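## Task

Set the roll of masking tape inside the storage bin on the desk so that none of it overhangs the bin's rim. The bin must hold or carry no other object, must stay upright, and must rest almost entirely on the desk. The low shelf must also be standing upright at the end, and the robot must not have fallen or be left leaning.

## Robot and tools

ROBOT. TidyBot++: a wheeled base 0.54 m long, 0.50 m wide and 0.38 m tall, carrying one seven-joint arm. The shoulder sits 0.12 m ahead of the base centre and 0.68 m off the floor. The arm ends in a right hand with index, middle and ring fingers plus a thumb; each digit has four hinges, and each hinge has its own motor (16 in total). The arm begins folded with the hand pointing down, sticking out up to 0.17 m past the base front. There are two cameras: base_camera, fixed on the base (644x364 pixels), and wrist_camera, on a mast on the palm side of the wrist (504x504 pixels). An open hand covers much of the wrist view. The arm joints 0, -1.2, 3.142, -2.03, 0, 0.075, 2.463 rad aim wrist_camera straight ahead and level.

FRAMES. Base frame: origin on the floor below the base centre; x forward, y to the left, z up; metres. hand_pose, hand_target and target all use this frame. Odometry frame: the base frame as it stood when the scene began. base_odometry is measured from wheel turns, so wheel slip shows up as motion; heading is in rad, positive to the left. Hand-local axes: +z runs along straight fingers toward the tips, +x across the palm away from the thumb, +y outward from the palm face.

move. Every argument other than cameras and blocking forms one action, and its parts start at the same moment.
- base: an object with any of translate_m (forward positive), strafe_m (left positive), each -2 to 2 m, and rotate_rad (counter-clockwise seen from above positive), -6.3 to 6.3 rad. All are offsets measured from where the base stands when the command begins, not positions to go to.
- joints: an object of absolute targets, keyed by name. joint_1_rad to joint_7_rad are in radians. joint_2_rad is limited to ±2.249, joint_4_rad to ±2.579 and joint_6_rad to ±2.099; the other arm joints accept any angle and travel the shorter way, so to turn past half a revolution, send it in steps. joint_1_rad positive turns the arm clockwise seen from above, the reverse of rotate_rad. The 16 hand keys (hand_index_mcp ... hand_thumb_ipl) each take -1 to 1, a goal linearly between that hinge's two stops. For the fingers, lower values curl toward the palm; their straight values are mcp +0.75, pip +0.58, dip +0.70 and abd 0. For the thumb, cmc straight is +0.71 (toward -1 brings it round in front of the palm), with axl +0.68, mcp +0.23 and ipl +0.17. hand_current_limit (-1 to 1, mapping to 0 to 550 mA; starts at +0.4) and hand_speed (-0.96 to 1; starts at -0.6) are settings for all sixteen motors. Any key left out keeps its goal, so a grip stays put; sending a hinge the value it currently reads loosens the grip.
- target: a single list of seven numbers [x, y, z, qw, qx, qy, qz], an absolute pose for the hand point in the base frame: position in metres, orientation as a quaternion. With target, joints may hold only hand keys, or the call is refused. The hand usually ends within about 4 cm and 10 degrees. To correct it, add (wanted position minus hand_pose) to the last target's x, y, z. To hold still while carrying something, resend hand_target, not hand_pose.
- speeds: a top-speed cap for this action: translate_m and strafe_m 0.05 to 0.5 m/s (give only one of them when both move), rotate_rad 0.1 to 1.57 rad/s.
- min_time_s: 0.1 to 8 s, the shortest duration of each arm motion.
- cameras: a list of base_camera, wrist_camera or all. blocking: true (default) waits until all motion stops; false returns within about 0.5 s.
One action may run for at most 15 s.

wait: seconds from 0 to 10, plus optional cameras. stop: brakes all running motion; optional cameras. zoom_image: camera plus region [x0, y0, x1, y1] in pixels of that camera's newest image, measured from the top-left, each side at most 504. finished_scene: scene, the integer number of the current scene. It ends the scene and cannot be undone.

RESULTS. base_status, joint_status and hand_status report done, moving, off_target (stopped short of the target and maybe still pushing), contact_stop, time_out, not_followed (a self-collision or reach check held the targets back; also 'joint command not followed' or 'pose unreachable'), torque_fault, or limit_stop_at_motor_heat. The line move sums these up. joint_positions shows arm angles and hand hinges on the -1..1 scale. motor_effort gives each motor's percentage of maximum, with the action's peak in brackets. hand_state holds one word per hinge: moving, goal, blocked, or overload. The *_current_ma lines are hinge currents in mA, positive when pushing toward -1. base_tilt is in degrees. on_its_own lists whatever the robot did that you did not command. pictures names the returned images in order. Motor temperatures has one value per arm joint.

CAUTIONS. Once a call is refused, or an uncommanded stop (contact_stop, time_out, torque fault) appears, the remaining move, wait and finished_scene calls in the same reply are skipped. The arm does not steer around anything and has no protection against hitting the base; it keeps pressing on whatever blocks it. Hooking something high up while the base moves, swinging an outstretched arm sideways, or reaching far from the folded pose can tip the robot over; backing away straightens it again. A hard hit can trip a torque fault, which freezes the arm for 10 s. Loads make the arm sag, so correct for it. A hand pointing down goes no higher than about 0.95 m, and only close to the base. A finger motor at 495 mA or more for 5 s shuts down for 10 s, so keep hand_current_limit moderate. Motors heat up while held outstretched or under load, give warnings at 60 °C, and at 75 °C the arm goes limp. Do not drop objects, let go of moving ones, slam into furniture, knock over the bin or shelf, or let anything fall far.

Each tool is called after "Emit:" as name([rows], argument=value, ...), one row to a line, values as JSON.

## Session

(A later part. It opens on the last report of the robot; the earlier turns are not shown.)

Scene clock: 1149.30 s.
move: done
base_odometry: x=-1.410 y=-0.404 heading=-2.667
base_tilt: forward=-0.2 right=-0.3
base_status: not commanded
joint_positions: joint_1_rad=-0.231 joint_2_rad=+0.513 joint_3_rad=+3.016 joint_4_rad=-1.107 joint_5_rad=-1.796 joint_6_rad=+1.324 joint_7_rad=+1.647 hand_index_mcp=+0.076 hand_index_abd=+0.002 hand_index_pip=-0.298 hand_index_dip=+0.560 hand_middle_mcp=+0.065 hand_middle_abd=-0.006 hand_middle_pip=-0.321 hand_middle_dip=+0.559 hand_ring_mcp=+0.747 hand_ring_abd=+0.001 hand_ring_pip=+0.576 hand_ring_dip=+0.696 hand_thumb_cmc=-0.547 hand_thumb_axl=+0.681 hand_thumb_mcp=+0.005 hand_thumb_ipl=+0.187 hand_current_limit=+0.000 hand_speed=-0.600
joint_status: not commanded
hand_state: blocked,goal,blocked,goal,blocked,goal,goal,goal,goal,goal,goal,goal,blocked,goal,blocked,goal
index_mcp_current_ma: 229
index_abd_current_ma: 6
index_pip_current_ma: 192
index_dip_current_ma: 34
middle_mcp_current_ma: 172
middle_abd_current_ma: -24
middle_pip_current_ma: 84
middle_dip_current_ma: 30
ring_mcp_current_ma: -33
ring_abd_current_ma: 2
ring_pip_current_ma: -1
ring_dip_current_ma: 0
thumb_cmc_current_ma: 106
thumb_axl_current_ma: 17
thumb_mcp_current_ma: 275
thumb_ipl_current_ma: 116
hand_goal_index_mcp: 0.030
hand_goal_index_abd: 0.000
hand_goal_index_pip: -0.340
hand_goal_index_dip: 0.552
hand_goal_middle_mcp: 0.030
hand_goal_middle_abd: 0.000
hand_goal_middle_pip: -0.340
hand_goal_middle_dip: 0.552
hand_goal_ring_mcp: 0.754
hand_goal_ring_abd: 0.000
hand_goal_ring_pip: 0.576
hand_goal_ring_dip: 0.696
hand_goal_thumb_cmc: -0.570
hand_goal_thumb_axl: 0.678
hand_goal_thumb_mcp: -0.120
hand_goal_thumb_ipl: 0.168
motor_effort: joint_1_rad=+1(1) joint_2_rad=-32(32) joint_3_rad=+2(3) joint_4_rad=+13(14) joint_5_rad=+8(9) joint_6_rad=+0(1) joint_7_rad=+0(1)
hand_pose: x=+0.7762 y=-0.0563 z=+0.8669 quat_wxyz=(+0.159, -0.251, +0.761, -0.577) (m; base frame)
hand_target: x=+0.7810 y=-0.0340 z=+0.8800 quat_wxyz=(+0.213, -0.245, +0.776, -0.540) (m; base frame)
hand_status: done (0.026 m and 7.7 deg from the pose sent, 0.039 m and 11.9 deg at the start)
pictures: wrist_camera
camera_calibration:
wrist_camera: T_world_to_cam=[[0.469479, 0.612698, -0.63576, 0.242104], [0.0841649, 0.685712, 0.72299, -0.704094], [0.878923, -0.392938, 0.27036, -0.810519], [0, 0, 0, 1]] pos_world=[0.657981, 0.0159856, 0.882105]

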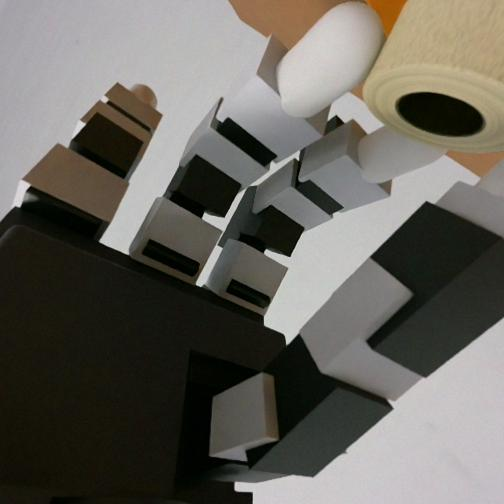

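Emit:
move(target=[0.784, -0.029, 0.868, 0.2127, -0.2448, 0.7764, -0.5402], min_time_s=2, cameras=["wrist_camera"])

Emit:
zoom_image(camera="wrist_camera", region=[220, 0, 504, 200])

Scene clock: 1210.70 s.
move: done
base_odometry: x=-1.410 y=-0.404 heading=-2.667
base_tilt: forward=-0.2 right=-0.4
base_status: not commanded
joint_positions: joint_1_rad=-0.241 joint_2_rad=+0.513 joint_3_rad=+3.028 joint_4_rad=-1.125 joint_5_rad=-1.796 joint_6_rad=+1.317 joint_7_rad=+1.615 hand_index_mcp=+0.076 hand_index_abd=+0.002 hand_index_pip=-0.298 hand_index_dip=+0.560 hand_middle_mcp=+0.065 hand_middle_abd=-0.006 hand_middle_pip=-0.321 hand_middle_dip=+0.559 hand_ring_mcp=+0.747 hand_ring_abd=+0.001 hand_ring_pip=+0.576 hand_ring_dip=+0.696 hand_thumb_cmc=-0.547 hand_thumb_axl=+0.681 hand_thumb_mcp=+0.005 hand_thumb_ipl=+0.187 hand_current_limit=+0.000 hand_speed=-0.600
joint_status: not commanded
hand_state: blocked,goal,blocked,goal,blocked,goal,goal,goal,goal,goal,goal,goal,blocked,goal,blocked,goal
index_mcp_current_ma: 229
index_abd_current_ma: 6
index_pip_current_ma: 192
index_dip_current_ma: 34
middle_mcp_current_ma: 172
middle_abd_current_ma: -24
middle_pip_current_ma: 84
middle_dip_current_ma: 30
ring_mcp_current_ma: -33
ring_abd_current_ma: 2
ring_pip_current_ma: -1
ring_dip_current_ma: 0
thumb_cmc_current_ma: 106
thumb_axl_current_ma: 17
thumb_mcp_current_ma: 275
thumb_ipl_current_ma: 116
hand_goal_index_mcp: 0.030
hand_goal_index_abd: 0.000
hand_goal_index_pip: -0.340
hand_goal_index_dip: 0.552
hand_goal_middle_mcp: 0.030
hand_goal_middle_abd: 0.000
hand_goal_middle_pip: -0.340
hand_goal_middle_dip: 0.552
hand_goal_ring_mcp: 0.754
hand_goal_ring_abd: 0.000
hand_goal_ring_pip: 0.576
hand_goal_ring_dip: 0.696
hand_goal_thumb_cmc: -0.570
hand_goal_thumb_axl: 0.678
hand_goal_thumb_mcp: -0.120
hand_goal_thumb_ipl: 0.168
motor_effort: joint_1_rad=+1(1) joint_2_rad=-32(32) joint_3_rad=+2(2) joint_4_rad=+13(14) joint_5_rad=+9(9) joint_6_rad=+0(1) joint_7_rad=+0(1)
hand_pose: x=+0.7770 y=-0.0539 z=+0.8616 quat_wxyz=(+0.163, -0.247, +0.762, -0.576) (m; base frame)
hand_target: x=+0.7840 y=-0.0290 z=+0.8680 quat_wxyz=(+0.213, -0.245, +0.776, -0.540) (m; base frame)
hand_status: done (0.027 m and 7.2 deg from the pose sent, 0.028 m and 7.7 deg at the start)
pictures: wrist_camera
camera_calibration:
wrist_camera: T_world_to_cam=[[0.478419, 0.61554, -0.62628, 0.221789], [0.0771691, 0.680966, 0.728238, -0.701228], [0.874735, -0.396732, 0.278286, -0.81267], [0, 0, 0, 1]] pos_world=[0.658876, 0.0185801, 0.875718]

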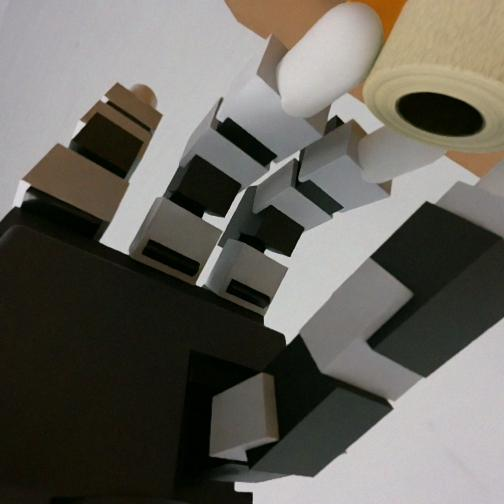

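Scaled by 1.775.

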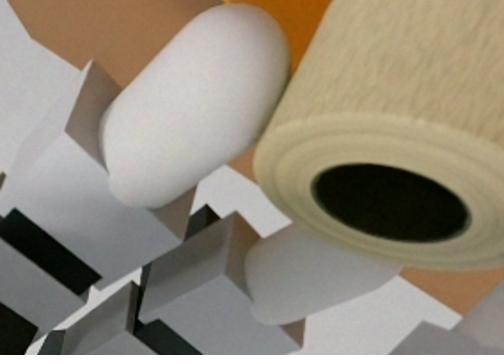

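Emit:
move(target=[0.784, -0.027, 0.850, 0.2127, -0.2448, 0.7764, -0.5402], min_time_s=2, cameras=["wrist_camera"])

Emit:
zoom_image(camera="wrist_camera", region=[220, 0, 504, 200])

Scene clock: 1221.70 s.
move: done
base_odometry: x=-1.410 y=-0.404 heading=-2.667
base_tilt: forward=-0.2 right=-0.3
base_status: not commanded
joint_positions: joint_1_rad=-0.260 joint_2_rad=+0.513 joint_3_rad=+3.056 joint_4_rad=-1.176 joint_5_rad=-1.796 joint_6_rad=+1.293 joint_7_rad=+1.561 hand_index_mcp=+0.076 hand_index_abd=+0.002 hand_index_pip=-0.298 hand_index_dip=+0.560 hand_middle_mcp=+0.065 hand_middle_abd=-0.006 hand_middle_pip=-0.321 hand_middle_dip=+0.559 hand_ring_mcp=+0.747 hand_ring_abd=+0.001 hand_ring_pip=+0.576 hand_ring_dip=+0.696 hand_thumb_cmc=-0.547 hand_thumb_axl=+0.681 hand_thumb_mcp=+0.005 hand_thumb_ipl=+0.187 hand_current_limit=+0.000 hand_speed=-0.600
joint_status: not commanded
hand_state: blocked,goal,blocked,goal,blocked,goal,goal,goal,goal,goal,goal,goal,blocked,goal,blocked,goal
index_mcp_current_ma: 229
index_abd_current_ma: 6
index_pip_current_ma: 192
index_dip_current_ma: 34
middle_mcp_current_ma: 172
middle_abd_current_ma: -24
middle_pip_current_ma: 84
middle_dip_current_ma: 30
ring_mcp_current_ma: -33
ring_abd_current_ma: 2
ring_pip_current_ma: -1
ring_dip_current_ma: 0
thumb_cmc_current_ma: 106
thumb_axl_current_ma: 17
thumb_mcp_current_ma: 275
thumb_ipl_current_ma: 116
hand_goal_index_mcp: 0.030
hand_goal_index_abd: 0.000
hand_goal_index_pip: -0.340
hand_goal_index_dip: 0.552
hand_goal_middle_mcp: 0.030
hand_goal_middle_abd: 0.000
hand_goal_middle_pip: -0.340
hand_goal_middle_dip: 0.552
hand_goal_ring_mcp: 0.754
hand_goal_ring_abd: 0.000
hand_goal_ring_pip: 0.576
hand_goal_ring_dip: 0.696
hand_goal_thumb_cmc: -0.570
hand_goal_thumb_axl: 0.678
hand_goal_thumb_mcp: -0.120
hand_goal_thumb_ipl: 0.168
motor_effort: joint_1_rad=+1(1) joint_2_rad=-31(32) joint_3_rad=+2(3) joint_4_rad=+14(14) joint_5_rad=+8(9) joint_6_rad=+0(1) joint_7_rad=+0(1)
hand_pose: x=+0.7768 y=-0.0507 z=+0.8450 quat_wxyz=(+0.166, -0.247, +0.762, -0.575) (m; base frame)
hand_target: x=+0.7840 y=-0.0270 z=+0.8500 quat_wxyz=(+0.213, -0.245, +0.776, -0.540) (m; base frame)
hand_status: done (0.025 m and 6.9 deg from the pose sent, 0.030 m and 7.2 deg at the start)
pictures: wrist_camera
camera_calibration:
wrist_camera: T_world_to_cam=[[0.47773, 0.619152, -0.623237, 0.207757], [0.0720763, 0.679412, 0.730208, -0.689102], [0.875545, -0.393763, 0.279949, -0.808562], [0, 0, 0, 1]] pos_world=[0.658349, 0.0211689, 0.859026]

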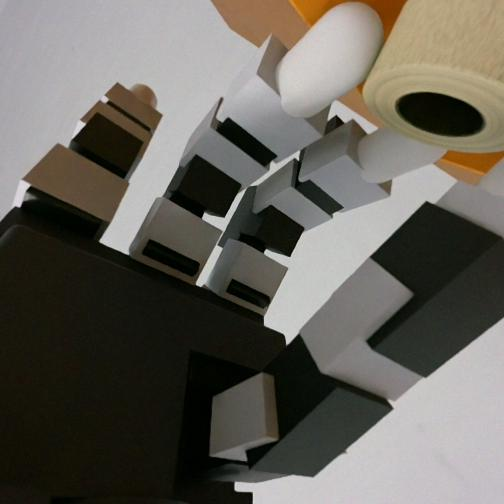

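Scaled by 1.775.

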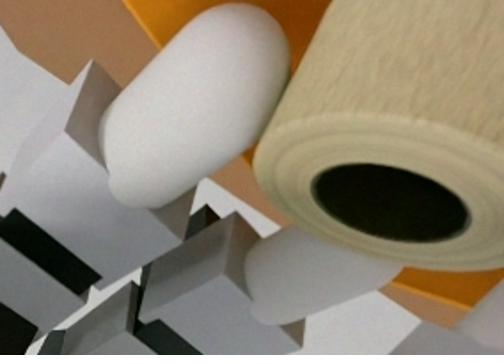

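Emit:
move(target=[0.794, -0.020, 0.850, 0.2127, -0.2448, 0.7764, -0.5402], min_time_s=2, cameras=["wrist_camera"])

Emit:
zoom_image(camera="wrist_camera", region=[220, 0, 504, 200])

Scene clock: 1264.07 s.
move: done
base_odometry: x=-1.410 y=-0.404 heading=-2.667
base_tilt: forward=-0.2 right=-0.3
base_status: not commanded
joint_positions: joint_1_rad=-0.260 joint_2_rad=+0.513 joint_3_rad=+3.056 joint_4_rad=-1.167 joint_5_rad=-1.796 joint_6_rad=+1.293 joint_7_rad=+1.561 hand_index_mcp=+0.076 hand_index_abd=+0.002 hand_index_pip=-0.298 hand_index_dip=+0.560 hand_middle_mcp=+0.065 hand_middle_abd=-0.006 hand_middle_pip=-0.321 hand_middle_dip=+0.559 hand_ring_mcp=+0.747 hand_ring_abd=+0.001 hand_ring_pip=+0.576 hand_ring_dip=+0.696 hand_thumb_cmc=-0.547 hand_thumb_axl=+0.681 hand_thumb_mcp=+0.005 hand_thumb_ipl=+0.187 hand_current_limit=+0.000 hand_speed=-0.600
joint_status: not commanded
hand_state: blocked,goal,blocked,goal,blocked,goal,goal,goal,goal,goal,goal,goal,blocked,goal,blocked,goal
index_mcp_current_ma: 229
index_abd_current_ma: 6
index_pip_current_ma: 192
index_dip_current_ma: 34
middle_mcp_current_ma: 172
middle_abd_current_ma: -24
middle_pip_current_ma: 84
middle_dip_current_ma: 30
ring_mcp_current_ma: -33
ring_abd_current_ma: 2
ring_pip_current_ma: -1
ring_dip_current_ma: 0
thumb_cmc_current_ma: 106
thumb_axl_current_ma: 17
thumb_mcp_current_ma: 275
thumb_ipl_current_ma: 116
hand_goal_index_mcp: 0.030
hand_goal_index_abd: 0.000
hand_goal_index_pip: -0.340
hand_goal_index_dip: 0.552
hand_goal_middle_mcp: 0.030
hand_goal_middle_abd: 0.000
hand_goal_middle_pip: -0.340
hand_goal_middle_dip: 0.552
hand_goal_ring_mcp: 0.754
hand_goal_ring_abd: 0.000
hand_goal_ring_pip: 0.576
hand_goal_ring_dip: 0.696
hand_goal_thumb_cmc: -0.570
hand_goal_thumb_axl: 0.678
hand_goal_thumb_mcp: -0.120
hand_goal_thumb_ipl: 0.168
motor_effort: joint_1_rad=+1(1) joint_2_rad=-32(32) joint_3_rad=+2(3) joint_4_rad=+14(14) joint_5_rad=+8(9) joint_6_rad=+0(1) joint_7_rad=+0(1)
hand_pose: x=+0.7784 y=-0.0503 z=+0.8485 quat_wxyz=(+0.169, -0.244, +0.762, -0.575) (m; base frame)
hand_target: x=+0.7940 y=-0.0200 z=+0.8500 quat_wxyz=(+0.213, -0.245, +0.776, -0.540) (m; base frame)
hand_status: done (0.034 m and 6.5 deg from the pose sent, 0.036 m and 6.9 deg at the start)
pictures: wrist_camera
camera_calibration:
wrist_camera: T_world_to_cam=[[0.483012, 0.620781, -0.61752, 0.200036], [0.0662993, 0.677289, 0.732724, -0.68976], [0.8731, -0.394856, 0.285981, -0.814027], [0, 0, 0, 1]] pos_world=[0.659838, 0.0215651, 0.861727]

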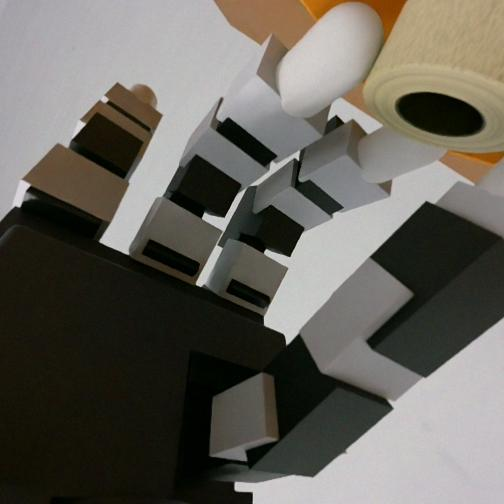

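Scaled by 1.775.

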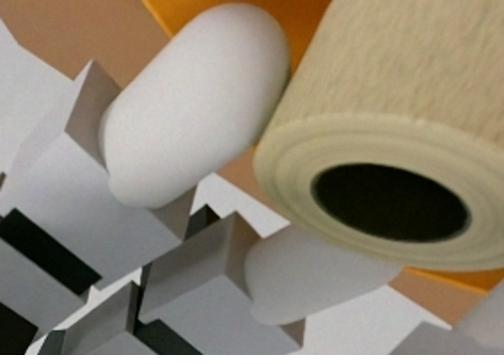

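Emit:
move(base={"translate_m":0.012,"strafe_m":0.006}, speeds={"translate_m":0.05}, cameras=["wrist_camera"])

Emit:
move(target=[0.794, -0.018, 0.836, 0.2127, -0.2448, 0.7764, -0.5402], min_time_s=2, cameras=["wrist_camera"])

Emit:
zoom_image(camera="wrist_camera", region=[220, 0, 504, 200])

Scene clock: 1274.03 s.
move: done
base_odometry: x=-1.419 y=-0.415 heading=-2.668
base_tilt: forward=-0.2 right=-0.4
base_status: done
joint_positions: joint_1_rad=-0.261 joint_2_rad=+0.513 joint_3_rad=+3.056 joint_4_rad=-1.166 joint_5_rad=-1.796 joint_6_rad=+1.293 joint_7_rad=+1.561 hand_index_mcp=+0.076 hand_index_abd=+0.002 hand_index_pip=-0.298 hand_index_dip=+0.560 hand_middle_mcp=+0.065 hand_middle_abd=-0.007 hand_middle_pip=-0.321 hand_middle_dip=+0.559 hand_ring_mcp=+0.747 hand_ring_abd=+0.001 hand_ring_pip=+0.576 hand_ring_dip=+0.696 hand_thumb_cmc=-0.547 hand_thumb_axl=+0.681 hand_thumb_mcp=+0.005 hand_thumb_ipl=+0.187 hand_current_limit=+0.000 hand_speed=-0.600
joint_status: not commanded
hand_state: blocked,goal,blocked,goal,blocked,goal,goal,goal,goal,goal,goal,goal,blocked,goal,blocked,goal
index_mcp_current_ma: 229
index_abd_current_ma: 6
index_pip_current_ma: 192
index_dip_current_ma: 34
middle_mcp_current_ma: 172
middle_abd_current_ma: -24
middle_pip_current_ma: 84
middle_dip_current_ma: 30
ring_mcp_current_ma: -34
ring_abd_current_ma: 2
ring_pip_current_ma: -1
ring_dip_current_ma: 0
thumb_cmc_current_ma: 106
thumb_axl_current_ma: 17
thumb_mcp_current_ma: 275
thumb_ipl_current_ma: 116
hand_goal_index_mcp: 0.030
hand_goal_index_abd: 0.000
hand_goal_index_pip: -0.340
hand_goal_index_dip: 0.552
hand_goal_middle_mcp: 0.030
hand_goal_middle_abd: 0.000
hand_goal_middle_pip: -0.340
hand_goal_middle_dip: 0.552
hand_goal_ring_mcp: 0.754
hand_goal_ring_abd: 0.000
hand_goal_ring_pip: 0.576
hand_goal_ring_dip: 0.696
hand_goal_thumb_cmc: -0.570
hand_goal_thumb_axl: 0.678
hand_goal_thumb_mcp: -0.120
hand_goal_thumb_ipl: 0.168
motor_effort: joint_1_rad=+1(3) joint_2_rad=-32(35) joint_3_rad=+2(3) joint_4_rad=+13(14) joint_5_rad=+8(9) joint_6_rad=+0(2) joint_7_rad=+0(1)
hand_pose: x=+0.7788 y=-0.0495 z=+0.8486 quat_wxyz=(+0.170, -0.245, +0.762, -0.575) (m; base frame)
hand_target: x=+0.7940 y=-0.0200 z=+0.8500 quat_wxyz=(+0.213, -0.245, +0.776, -0.540) (m; base frame)
hand_status: not commanded
pictures: wrist_camera
camera_calibration:
wrist_camera: T_world_to_cam=[[0.482669, 0.621479, -0.617085, 0.199297], [0.0651099, 0.677181, 0.732931, -0.689784], [0.873379, -0.393942, 0.28639, -0.814554], [0, 0, 0, 1]] pos_world=[0.660131, 0.0223627, 0.861827]

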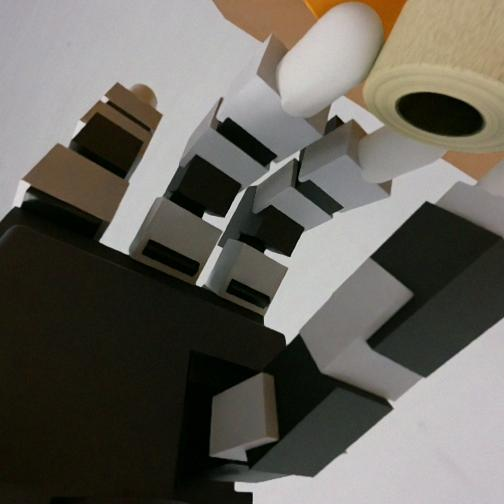

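Scene clock: 1276.33 s.
move: done
base_odometry: x=-1.419 y=-0.415 heading=-2.668
base_tilt: forward=-0.2 right=-0.4
base_status: not commanded
joint_positions: joint_1_rad=-0.270 joint_2_rad=+0.513 joint_3_rad=+3.056 joint_4_rad=-1.166 joint_5_rad=-1.796 joint_6_rad=+1.293 joint_7_rad=+1.535 hand_index_mcp=+0.076 hand_index_abd=+0.002 hand_index_pip=-0.298 hand_index_dip=+0.560 hand_middle_mcp=+0.065 hand_middle_abd=-0.007 hand_middle_pip=-0.321 hand_middle_dip=+0.559 hand_ring_mcp=+0.747 hand_ring_abd=+0.001 hand_ring_pip=+0.576 hand_ring_dip=+0.696 hand_thumb_cmc=-0.547 hand_thumb_axl=+0.681 hand_thumb_mcp=+0.005 hand_thumb_ipl=+0.187 hand_current_limit=+0.000 hand_speed=-0.600
joint_status: not commanded
hand_state: blocked,goal,blocked,goal,blocked,goal,goal,goal,goal,goal,goal,goal,blocked,goal,blocked,goal
index_mcp_current_ma: 229
index_abd_current_ma: 6
index_pip_current_ma: 192
index_dip_current_ma: 34
middle_mcp_current_ma: 172
middle_abd_current_ma: -24
middle_pip_current_ma: 84
middle_dip_current_ma: 30
ring_mcp_current_ma: -34
ring_abd_current_ma: 2
ring_pip_current_ma: -1
ring_dip_current_ma: 0
thumb_cmc_current_ma: 106
thumb_axl_current_ma: 17
thumb_mcp_current_ma: 275
thumb_ipl_current_ma: 116
hand_goal_index_mcp: 0.030
hand_goal_index_abd: 0.000
hand_goal_index_pip: -0.340
hand_goal_index_dip: 0.552
hand_goal_middle_mcp: 0.030
hand_goal_middle_abd: 0.000
hand_goal_middle_pip: -0.340
hand_goal_middle_dip: 0.552
hand_goal_ring_mcp: 0.754
hand_goal_ring_abd: 0.000
hand_goal_ring_pip: 0.576
hand_goal_ring_dip: 0.696
hand_goal_thumb_cmc: -0.570
hand_goal_thumb_axl: 0.678
hand_goal_thumb_mcp: -0.120
hand_goal_thumb_ipl: 0.168
motor_effort: joint_1_rad=+1(1) joint_2_rad=-31(32) joint_3_rad=+2(3) joint_4_rad=+13(14) joint_5_rad=+8(9) joint_6_rad=+1(2) joint_7_rad=+0(1)
hand_pose: x=+0.7812 y=-0.0421 z=+0.8491 quat_wxyz=(+0.180, -0.238, +0.764, -0.571) (m; base frame)
hand_target: x=+0.7940 y=-0.0180 z=+0.8360 quat_wxyz=(+0.213, -0.245, +0.776, -0.540) (m; base frame)
hand_status: done (0.030 m and 5.4 deg from the pose sent, 0.037 m and 6.5 deg at the start)
pictures: wrist_camera
camera_calibration:
wrist_camera: T_world_to_cam=[[0.494115, 0.631273, -0.597783, 0.168944], [0.0482189, 0.666627, 0.74383, -0.691819], [0.868058, -0.396362, 0.298951, -0.82046], [0, 0, 0, 1]] pos_world=[0.662088, 0.0293367, 0.860865]

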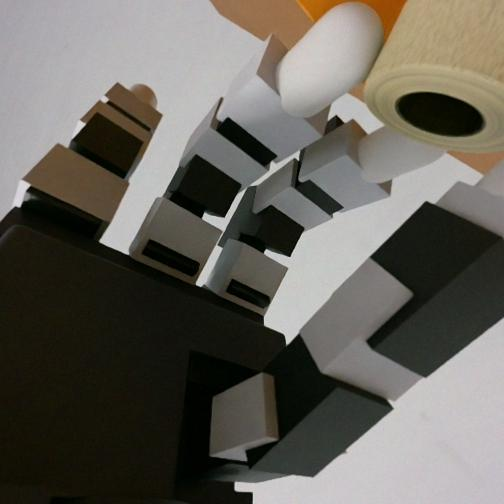

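Scaled by 1.775.

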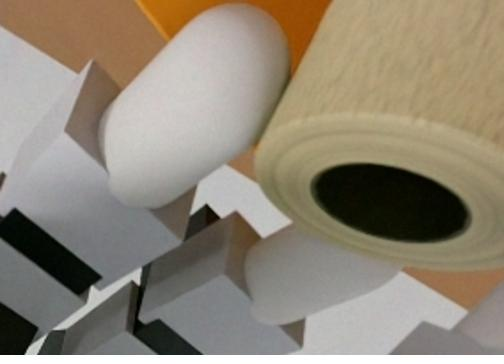

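Emit:
move(joints={"hand_index_mcp":0.2,"hand_middle_mcp":0.2,"hand_index_pip":-0.2,"hand_middle_pip":-0.2,"hand_thumb_mcp":0.15}, cameras=["wrist_camera"])

Scene clock: 1303.97 s.
move: done
base_odometry: x=-1.419 y=-0.415 heading=-2.668
base_tilt: forward=-0.2 right=-0.4
base_status: not commanded
joint_positions: joint_1_rad=-0.270 joint_2_rad=+0.513 joint_3_rad=+3.056 joint_4_rad=-1.166 joint_5_rad=-1.796 joint_6_rad=+1.293 joint_7_rad=+1.534 hand_index_mcp=+0.191 hand_index_abd=+0.002 hand_index_pip=-0.202 hand_index_dip=+0.555 hand_middle_mcp=+0.190 hand_middle_abd=-0.003 hand_middle_pip=-0.201 hand_middle_dip=+0.555 hand_ring_mcp=+0.747 hand_ring_abd=+0.001 hand_ring_pip=+0.576 hand_ring_dip=+0.696 hand_thumb_cmc=-0.568 hand_thumb_axl=+0.680 hand_thumb_mcp=+0.147 hand_thumb_ipl=+0.170 hand_current_limit=+0.000 hand_speed=-0.600
joint_status: all done
hand_state: goal,goal,goal,goal,goal,goal,goal,goal,goal,goal,goal,goal,goal,goal,goal,goal
index_mcp_current_ma: -39
index_abd_current_ma: 6
index_pip_current_ma: -7
index_dip_current_ma: 12
middle_mcp_current_ma: -48
middle_abd_current_ma: -10
middle_pip_current_ma: -6
middle_dip_current_ma: 13
ring_mcp_current_ma: -34
ring_abd_current_ma: 2
ring_pip_current_ma: -1
ring_dip_current_ma: 0
thumb_cmc_current_ma: 9
thumb_axl_current_ma: 12
thumb_mcp_current_ma: -18
thumb_ipl_current_ma: 9
hand_goal_index_mcp: 0.200
hand_goal_index_abd: 0.000
hand_goal_index_pip: -0.200
hand_goal_index_dip: 0.552
hand_goal_middle_mcp: 0.200
hand_goal_middle_abd: 0.000
hand_goal_middle_pip: -0.200
hand_goal_middle_dip: 0.552
hand_goal_ring_mcp: 0.754
hand_goal_ring_abd: 0.000
hand_goal_ring_pip: 0.576
hand_goal_ring_dip: 0.696
hand_goal_thumb_cmc: -0.570
hand_goal_thumb_axl: 0.678
hand_goal_thumb_mcp: 0.150
hand_goal_thumb_ipl: 0.168
motor_effort: joint_1_rad=+1(1) joint_2_rad=-31(32) joint_3_rad=+2(3) joint_4_rad=+13(14) joint_5_rad=+8(9) joint_6_rad=+1(1) joint_7_rad=-1(1)
hand_pose: x=+0.7812 y=-0.0419 z=+0.8491 quat_wxyz=(+0.181, -0.238, +0.764, -0.571) (m; base frame)
hand_target: x=+0.7940 y=-0.0180 z=+0.8360 quat_wxyz=(+0.213, -0.245, +0.776, -0.540) (m; base frame)
hand_status: not commanded
pictures: wrist_camera
camera_calibration:
wrist_camera: T_world_to_cam=[[0.494121, 0.631381, -0.597664, 0.168772], [0.0480142, 0.666583, 0.743883, -0.691795], [0.868066, -0.396265, 0.299057, -0.820519], [0, 0, 0, 1]] pos_world=[0.662087, 0.0294363, 0.860865]

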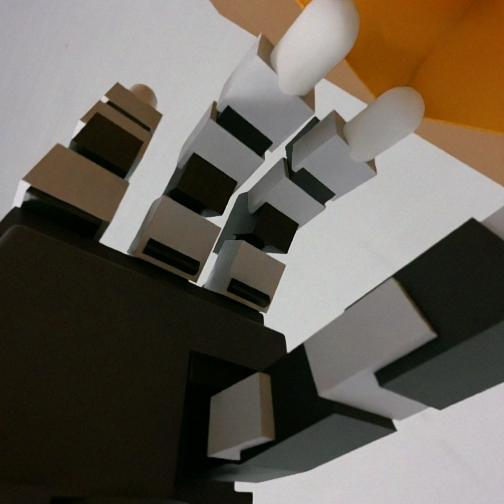

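Emit:
move(target=[0.74, -0.03, 1.06, 0.2127, -0.2448, 0.7764, -0.5402], min_time_s=3)

Emit:
move(joints={"joint_1_rad":-0.4,"joint_2_rad":-0.5,"joint_3_rad":3.142,"joint_4_rad":-1.9,"joint_5_rad":0,"joint_6_rad":0.0,"joint_7_rad":2.463,"hand_thumb_cmc":0.71,"hand_thumb_mcp":0.225}, min_time_s=3, cameras=["wrist_camera"])

Scene clock: 1318.03 s.
move: done
base_odometry: x=-1.419 y=-0.415 heading=-2.668
base_tilt: forward=-0.2 right=-0.4
base_status: not commanded
joint_positions: joint_1_rad=-0.195 joint_2_rad=+0.568 joint_3_rad=+2.448 joint_4_rad=-0.381 joint_5_rad=-1.545 joint_6_rad=+1.555 joint_7_rad=+2.168 hand_index_mcp=+0.191 hand_index_abd=+0.002 hand_index_pip=-0.202 hand_index_dip=+0.555 hand_middle_mcp=+0.190 hand_middle_abd=-0.003 hand_middle_pip=-0.201 hand_middle_dip=+0.555 hand_ring_mcp=+0.747 hand_ring_abd=+0.001 hand_ring_pip=+0.576 hand_ring_dip=+0.696 hand_thumb_cmc=-0.569 hand_thumb_axl=+0.680 hand_thumb_mcp=+0.147 hand_thumb_ipl=+0.170 hand_current_limit=+0.000 hand_speed=-0.600
joint_status: not commanded
hand_state: goal,goal,goal,goal,goal,goal,goal,goal,goal,goal,goal,goal,goal,goal,goal,goal
index_mcp_current_ma: -39
index_abd_current_ma: 6
index_pip_current_ma: -7
index_dip_current_ma: 12
middle_mcp_current_ma: -48
middle_abd_current_ma: -10
middle_pip_current_ma: -6
middle_dip_current_ma: 13
ring_mcp_current_ma: -34
ring_abd_current_ma: 2
ring_pip_current_ma: -1
ring_dip_current_ma: 0
thumb_cmc_current_ma: 3
thumb_axl_current_ma: 12
thumb_mcp_current_ma: -18
thumb_ipl_current_ma: 9
hand_goal_index_mcp: 0.200
hand_goal_index_abd: 0.000
hand_goal_index_pip: -0.200
hand_goal_index_dip: 0.552
hand_goal_middle_mcp: 0.200
hand_goal_middle_abd: 0.000
hand_goal_middle_pip: -0.200
hand_goal_middle_dip: 0.552
hand_goal_ring_mcp: 0.754
hand_goal_ring_abd: 0.000
hand_goal_ring_pip: 0.576
hand_goal_ring_dip: 0.696
hand_goal_thumb_cmc: -0.570
hand_goal_thumb_axl: 0.678
hand_goal_thumb_mcp: 0.150
hand_goal_thumb_ipl: 0.168
motor_effort: joint_1_rad=+1(1) joint_2_rad=-30(33) joint_3_rad=+1(3) joint_4_rad=+9(15) joint_5_rad=+7(9) joint_6_rad=-6(6) joint_7_rad=-1(1)
hand_pose: x=+0.7587 y=+0.0014 z=+1.0669 quat_wxyz=(+0.264, -0.265, +0.767, -0.522) (m; base frame)
hand_target: x=+0.7400 y=-0.0300 z=+1.0600 quat_wxyz=(+0.213, -0.245, +0.776, -0.540) (m; base frame)
hand_status: done (0.037 m and 6.7 deg from the pose sent, 0.215 m and 5.4 deg at the start)
pictures: none

Scene clock: 1321.63 s.
move: done
base_odometry: x=-1.419 y=-0.415 heading=-2.668
base_tilt: forward=-0.3 right=-0.4
base_status: not commanded
joint_positions: joint_1_rad=-0.386 joint_2_rad=-0.481 joint_3_rad=+3.124 joint_4_rad=-1.889 joint_5_rad=-0.071 joint_6_rad=+0.085 joint_7_rad=+2.425 hand_index_mcp=+0.200 hand_index_abd=+0.002 hand_index_pip=-0.202 hand_index_dip=+0.554 hand_middle_mcp=+0.200 hand_middle_abd=+0.000 hand_middle_pip=-0.201 hand_middle_dip=+0.555 hand_ring_mcp=+0.758 hand_ring_abd=+0.001 hand_ring_pip=+0.576 hand_ring_dip=+0.696 hand_thumb_cmc=+0.713 hand_thumb_axl=+0.680 hand_thumb_mcp=+0.227 hand_thumb_ipl=+0.169 hand_current_limit=+0.000 hand_speed=-0.600
joint_status: all done
hand_state: goal,goal,goal,goal,goal,goal,goal,goal,goal,goal,goal,goal,goal,goal,goal,goal
index_mcp_current_ma: 1
index_abd_current_ma: 6
index_pip_current_ma: -7
index_dip_current_ma: 9
middle_mcp_current_ma: 1
middle_abd_current_ma: -1
middle_pip_current_ma: -6
middle_dip_current_ma: 11
ring_mcp_current_ma: 18
ring_abd_current_ma: 2
ring_pip_current_ma: -1
ring_dip_current_ma: 0
thumb_cmc_current_ma: 13
thumb_axl_current_ma: 11
thumb_mcp_current_ma: 5
thumb_ipl_current_ma: 8
hand_goal_index_mcp: 0.200
hand_goal_index_abd: 0.000
hand_goal_index_pip: -0.200
hand_goal_index_dip: 0.552
hand_goal_middle_mcp: 0.200
hand_goal_middle_abd: 0.000
hand_goal_middle_pip: -0.200
hand_goal_middle_dip: 0.552
hand_goal_ring_mcp: 0.754
hand_goal_ring_abd: 0.000
hand_goal_ring_pip: 0.576
hand_goal_ring_dip: 0.696
hand_goal_thumb_cmc: 0.710
hand_goal_thumb_axl: 0.678
hand_goal_thumb_mcp: 0.226
hand_goal_thumb_ipl: 0.168
motor_effort: joint_1_rad=+1(2) joint_2_rad=-4(33) joint_3_rad=+1(3) joint_4_rad=+17(18) joint_5_rad=+1(8) joint_6_rad=+8(9) joint_7_rad=+1(1)
hand_pose: x=+0.5122 y=+0.0885 z=+1.2225 quat_wxyz=(-0.154, -0.509, -0.344, -0.774) (m; base frame)
hand_target: x=+0.5112 y=+0.0899 z=+1.2069 quat_wxyz=(-0.186, -0.514, -0.388, -0.742) (m; base frame)
hand_status: not commanded
pictures: wrist_camera
camera_calibration:
wrist_camera: T_world_to_cam=[[0.351337, -0.931701, -0.0921663, 0.0359468], [-0.51323, -0.109326, -0.85126, 1.26268], [0.783044, 0.346382, -0.516587, 0.327993], [0, 0, 0, 1]] pos_world=[0.378583, 0.057925, 1.24762]

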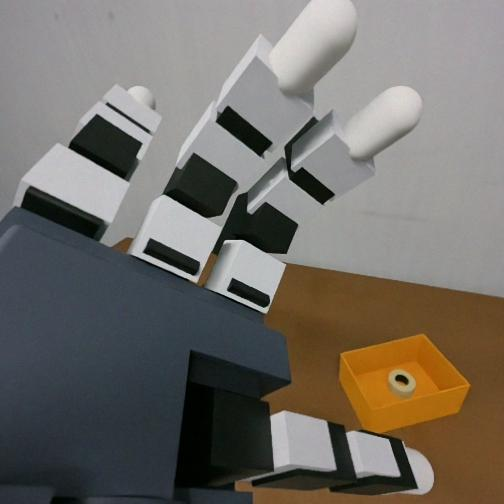

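Emit:
finished_scene(scene=1)

The scene is finished: the task was done.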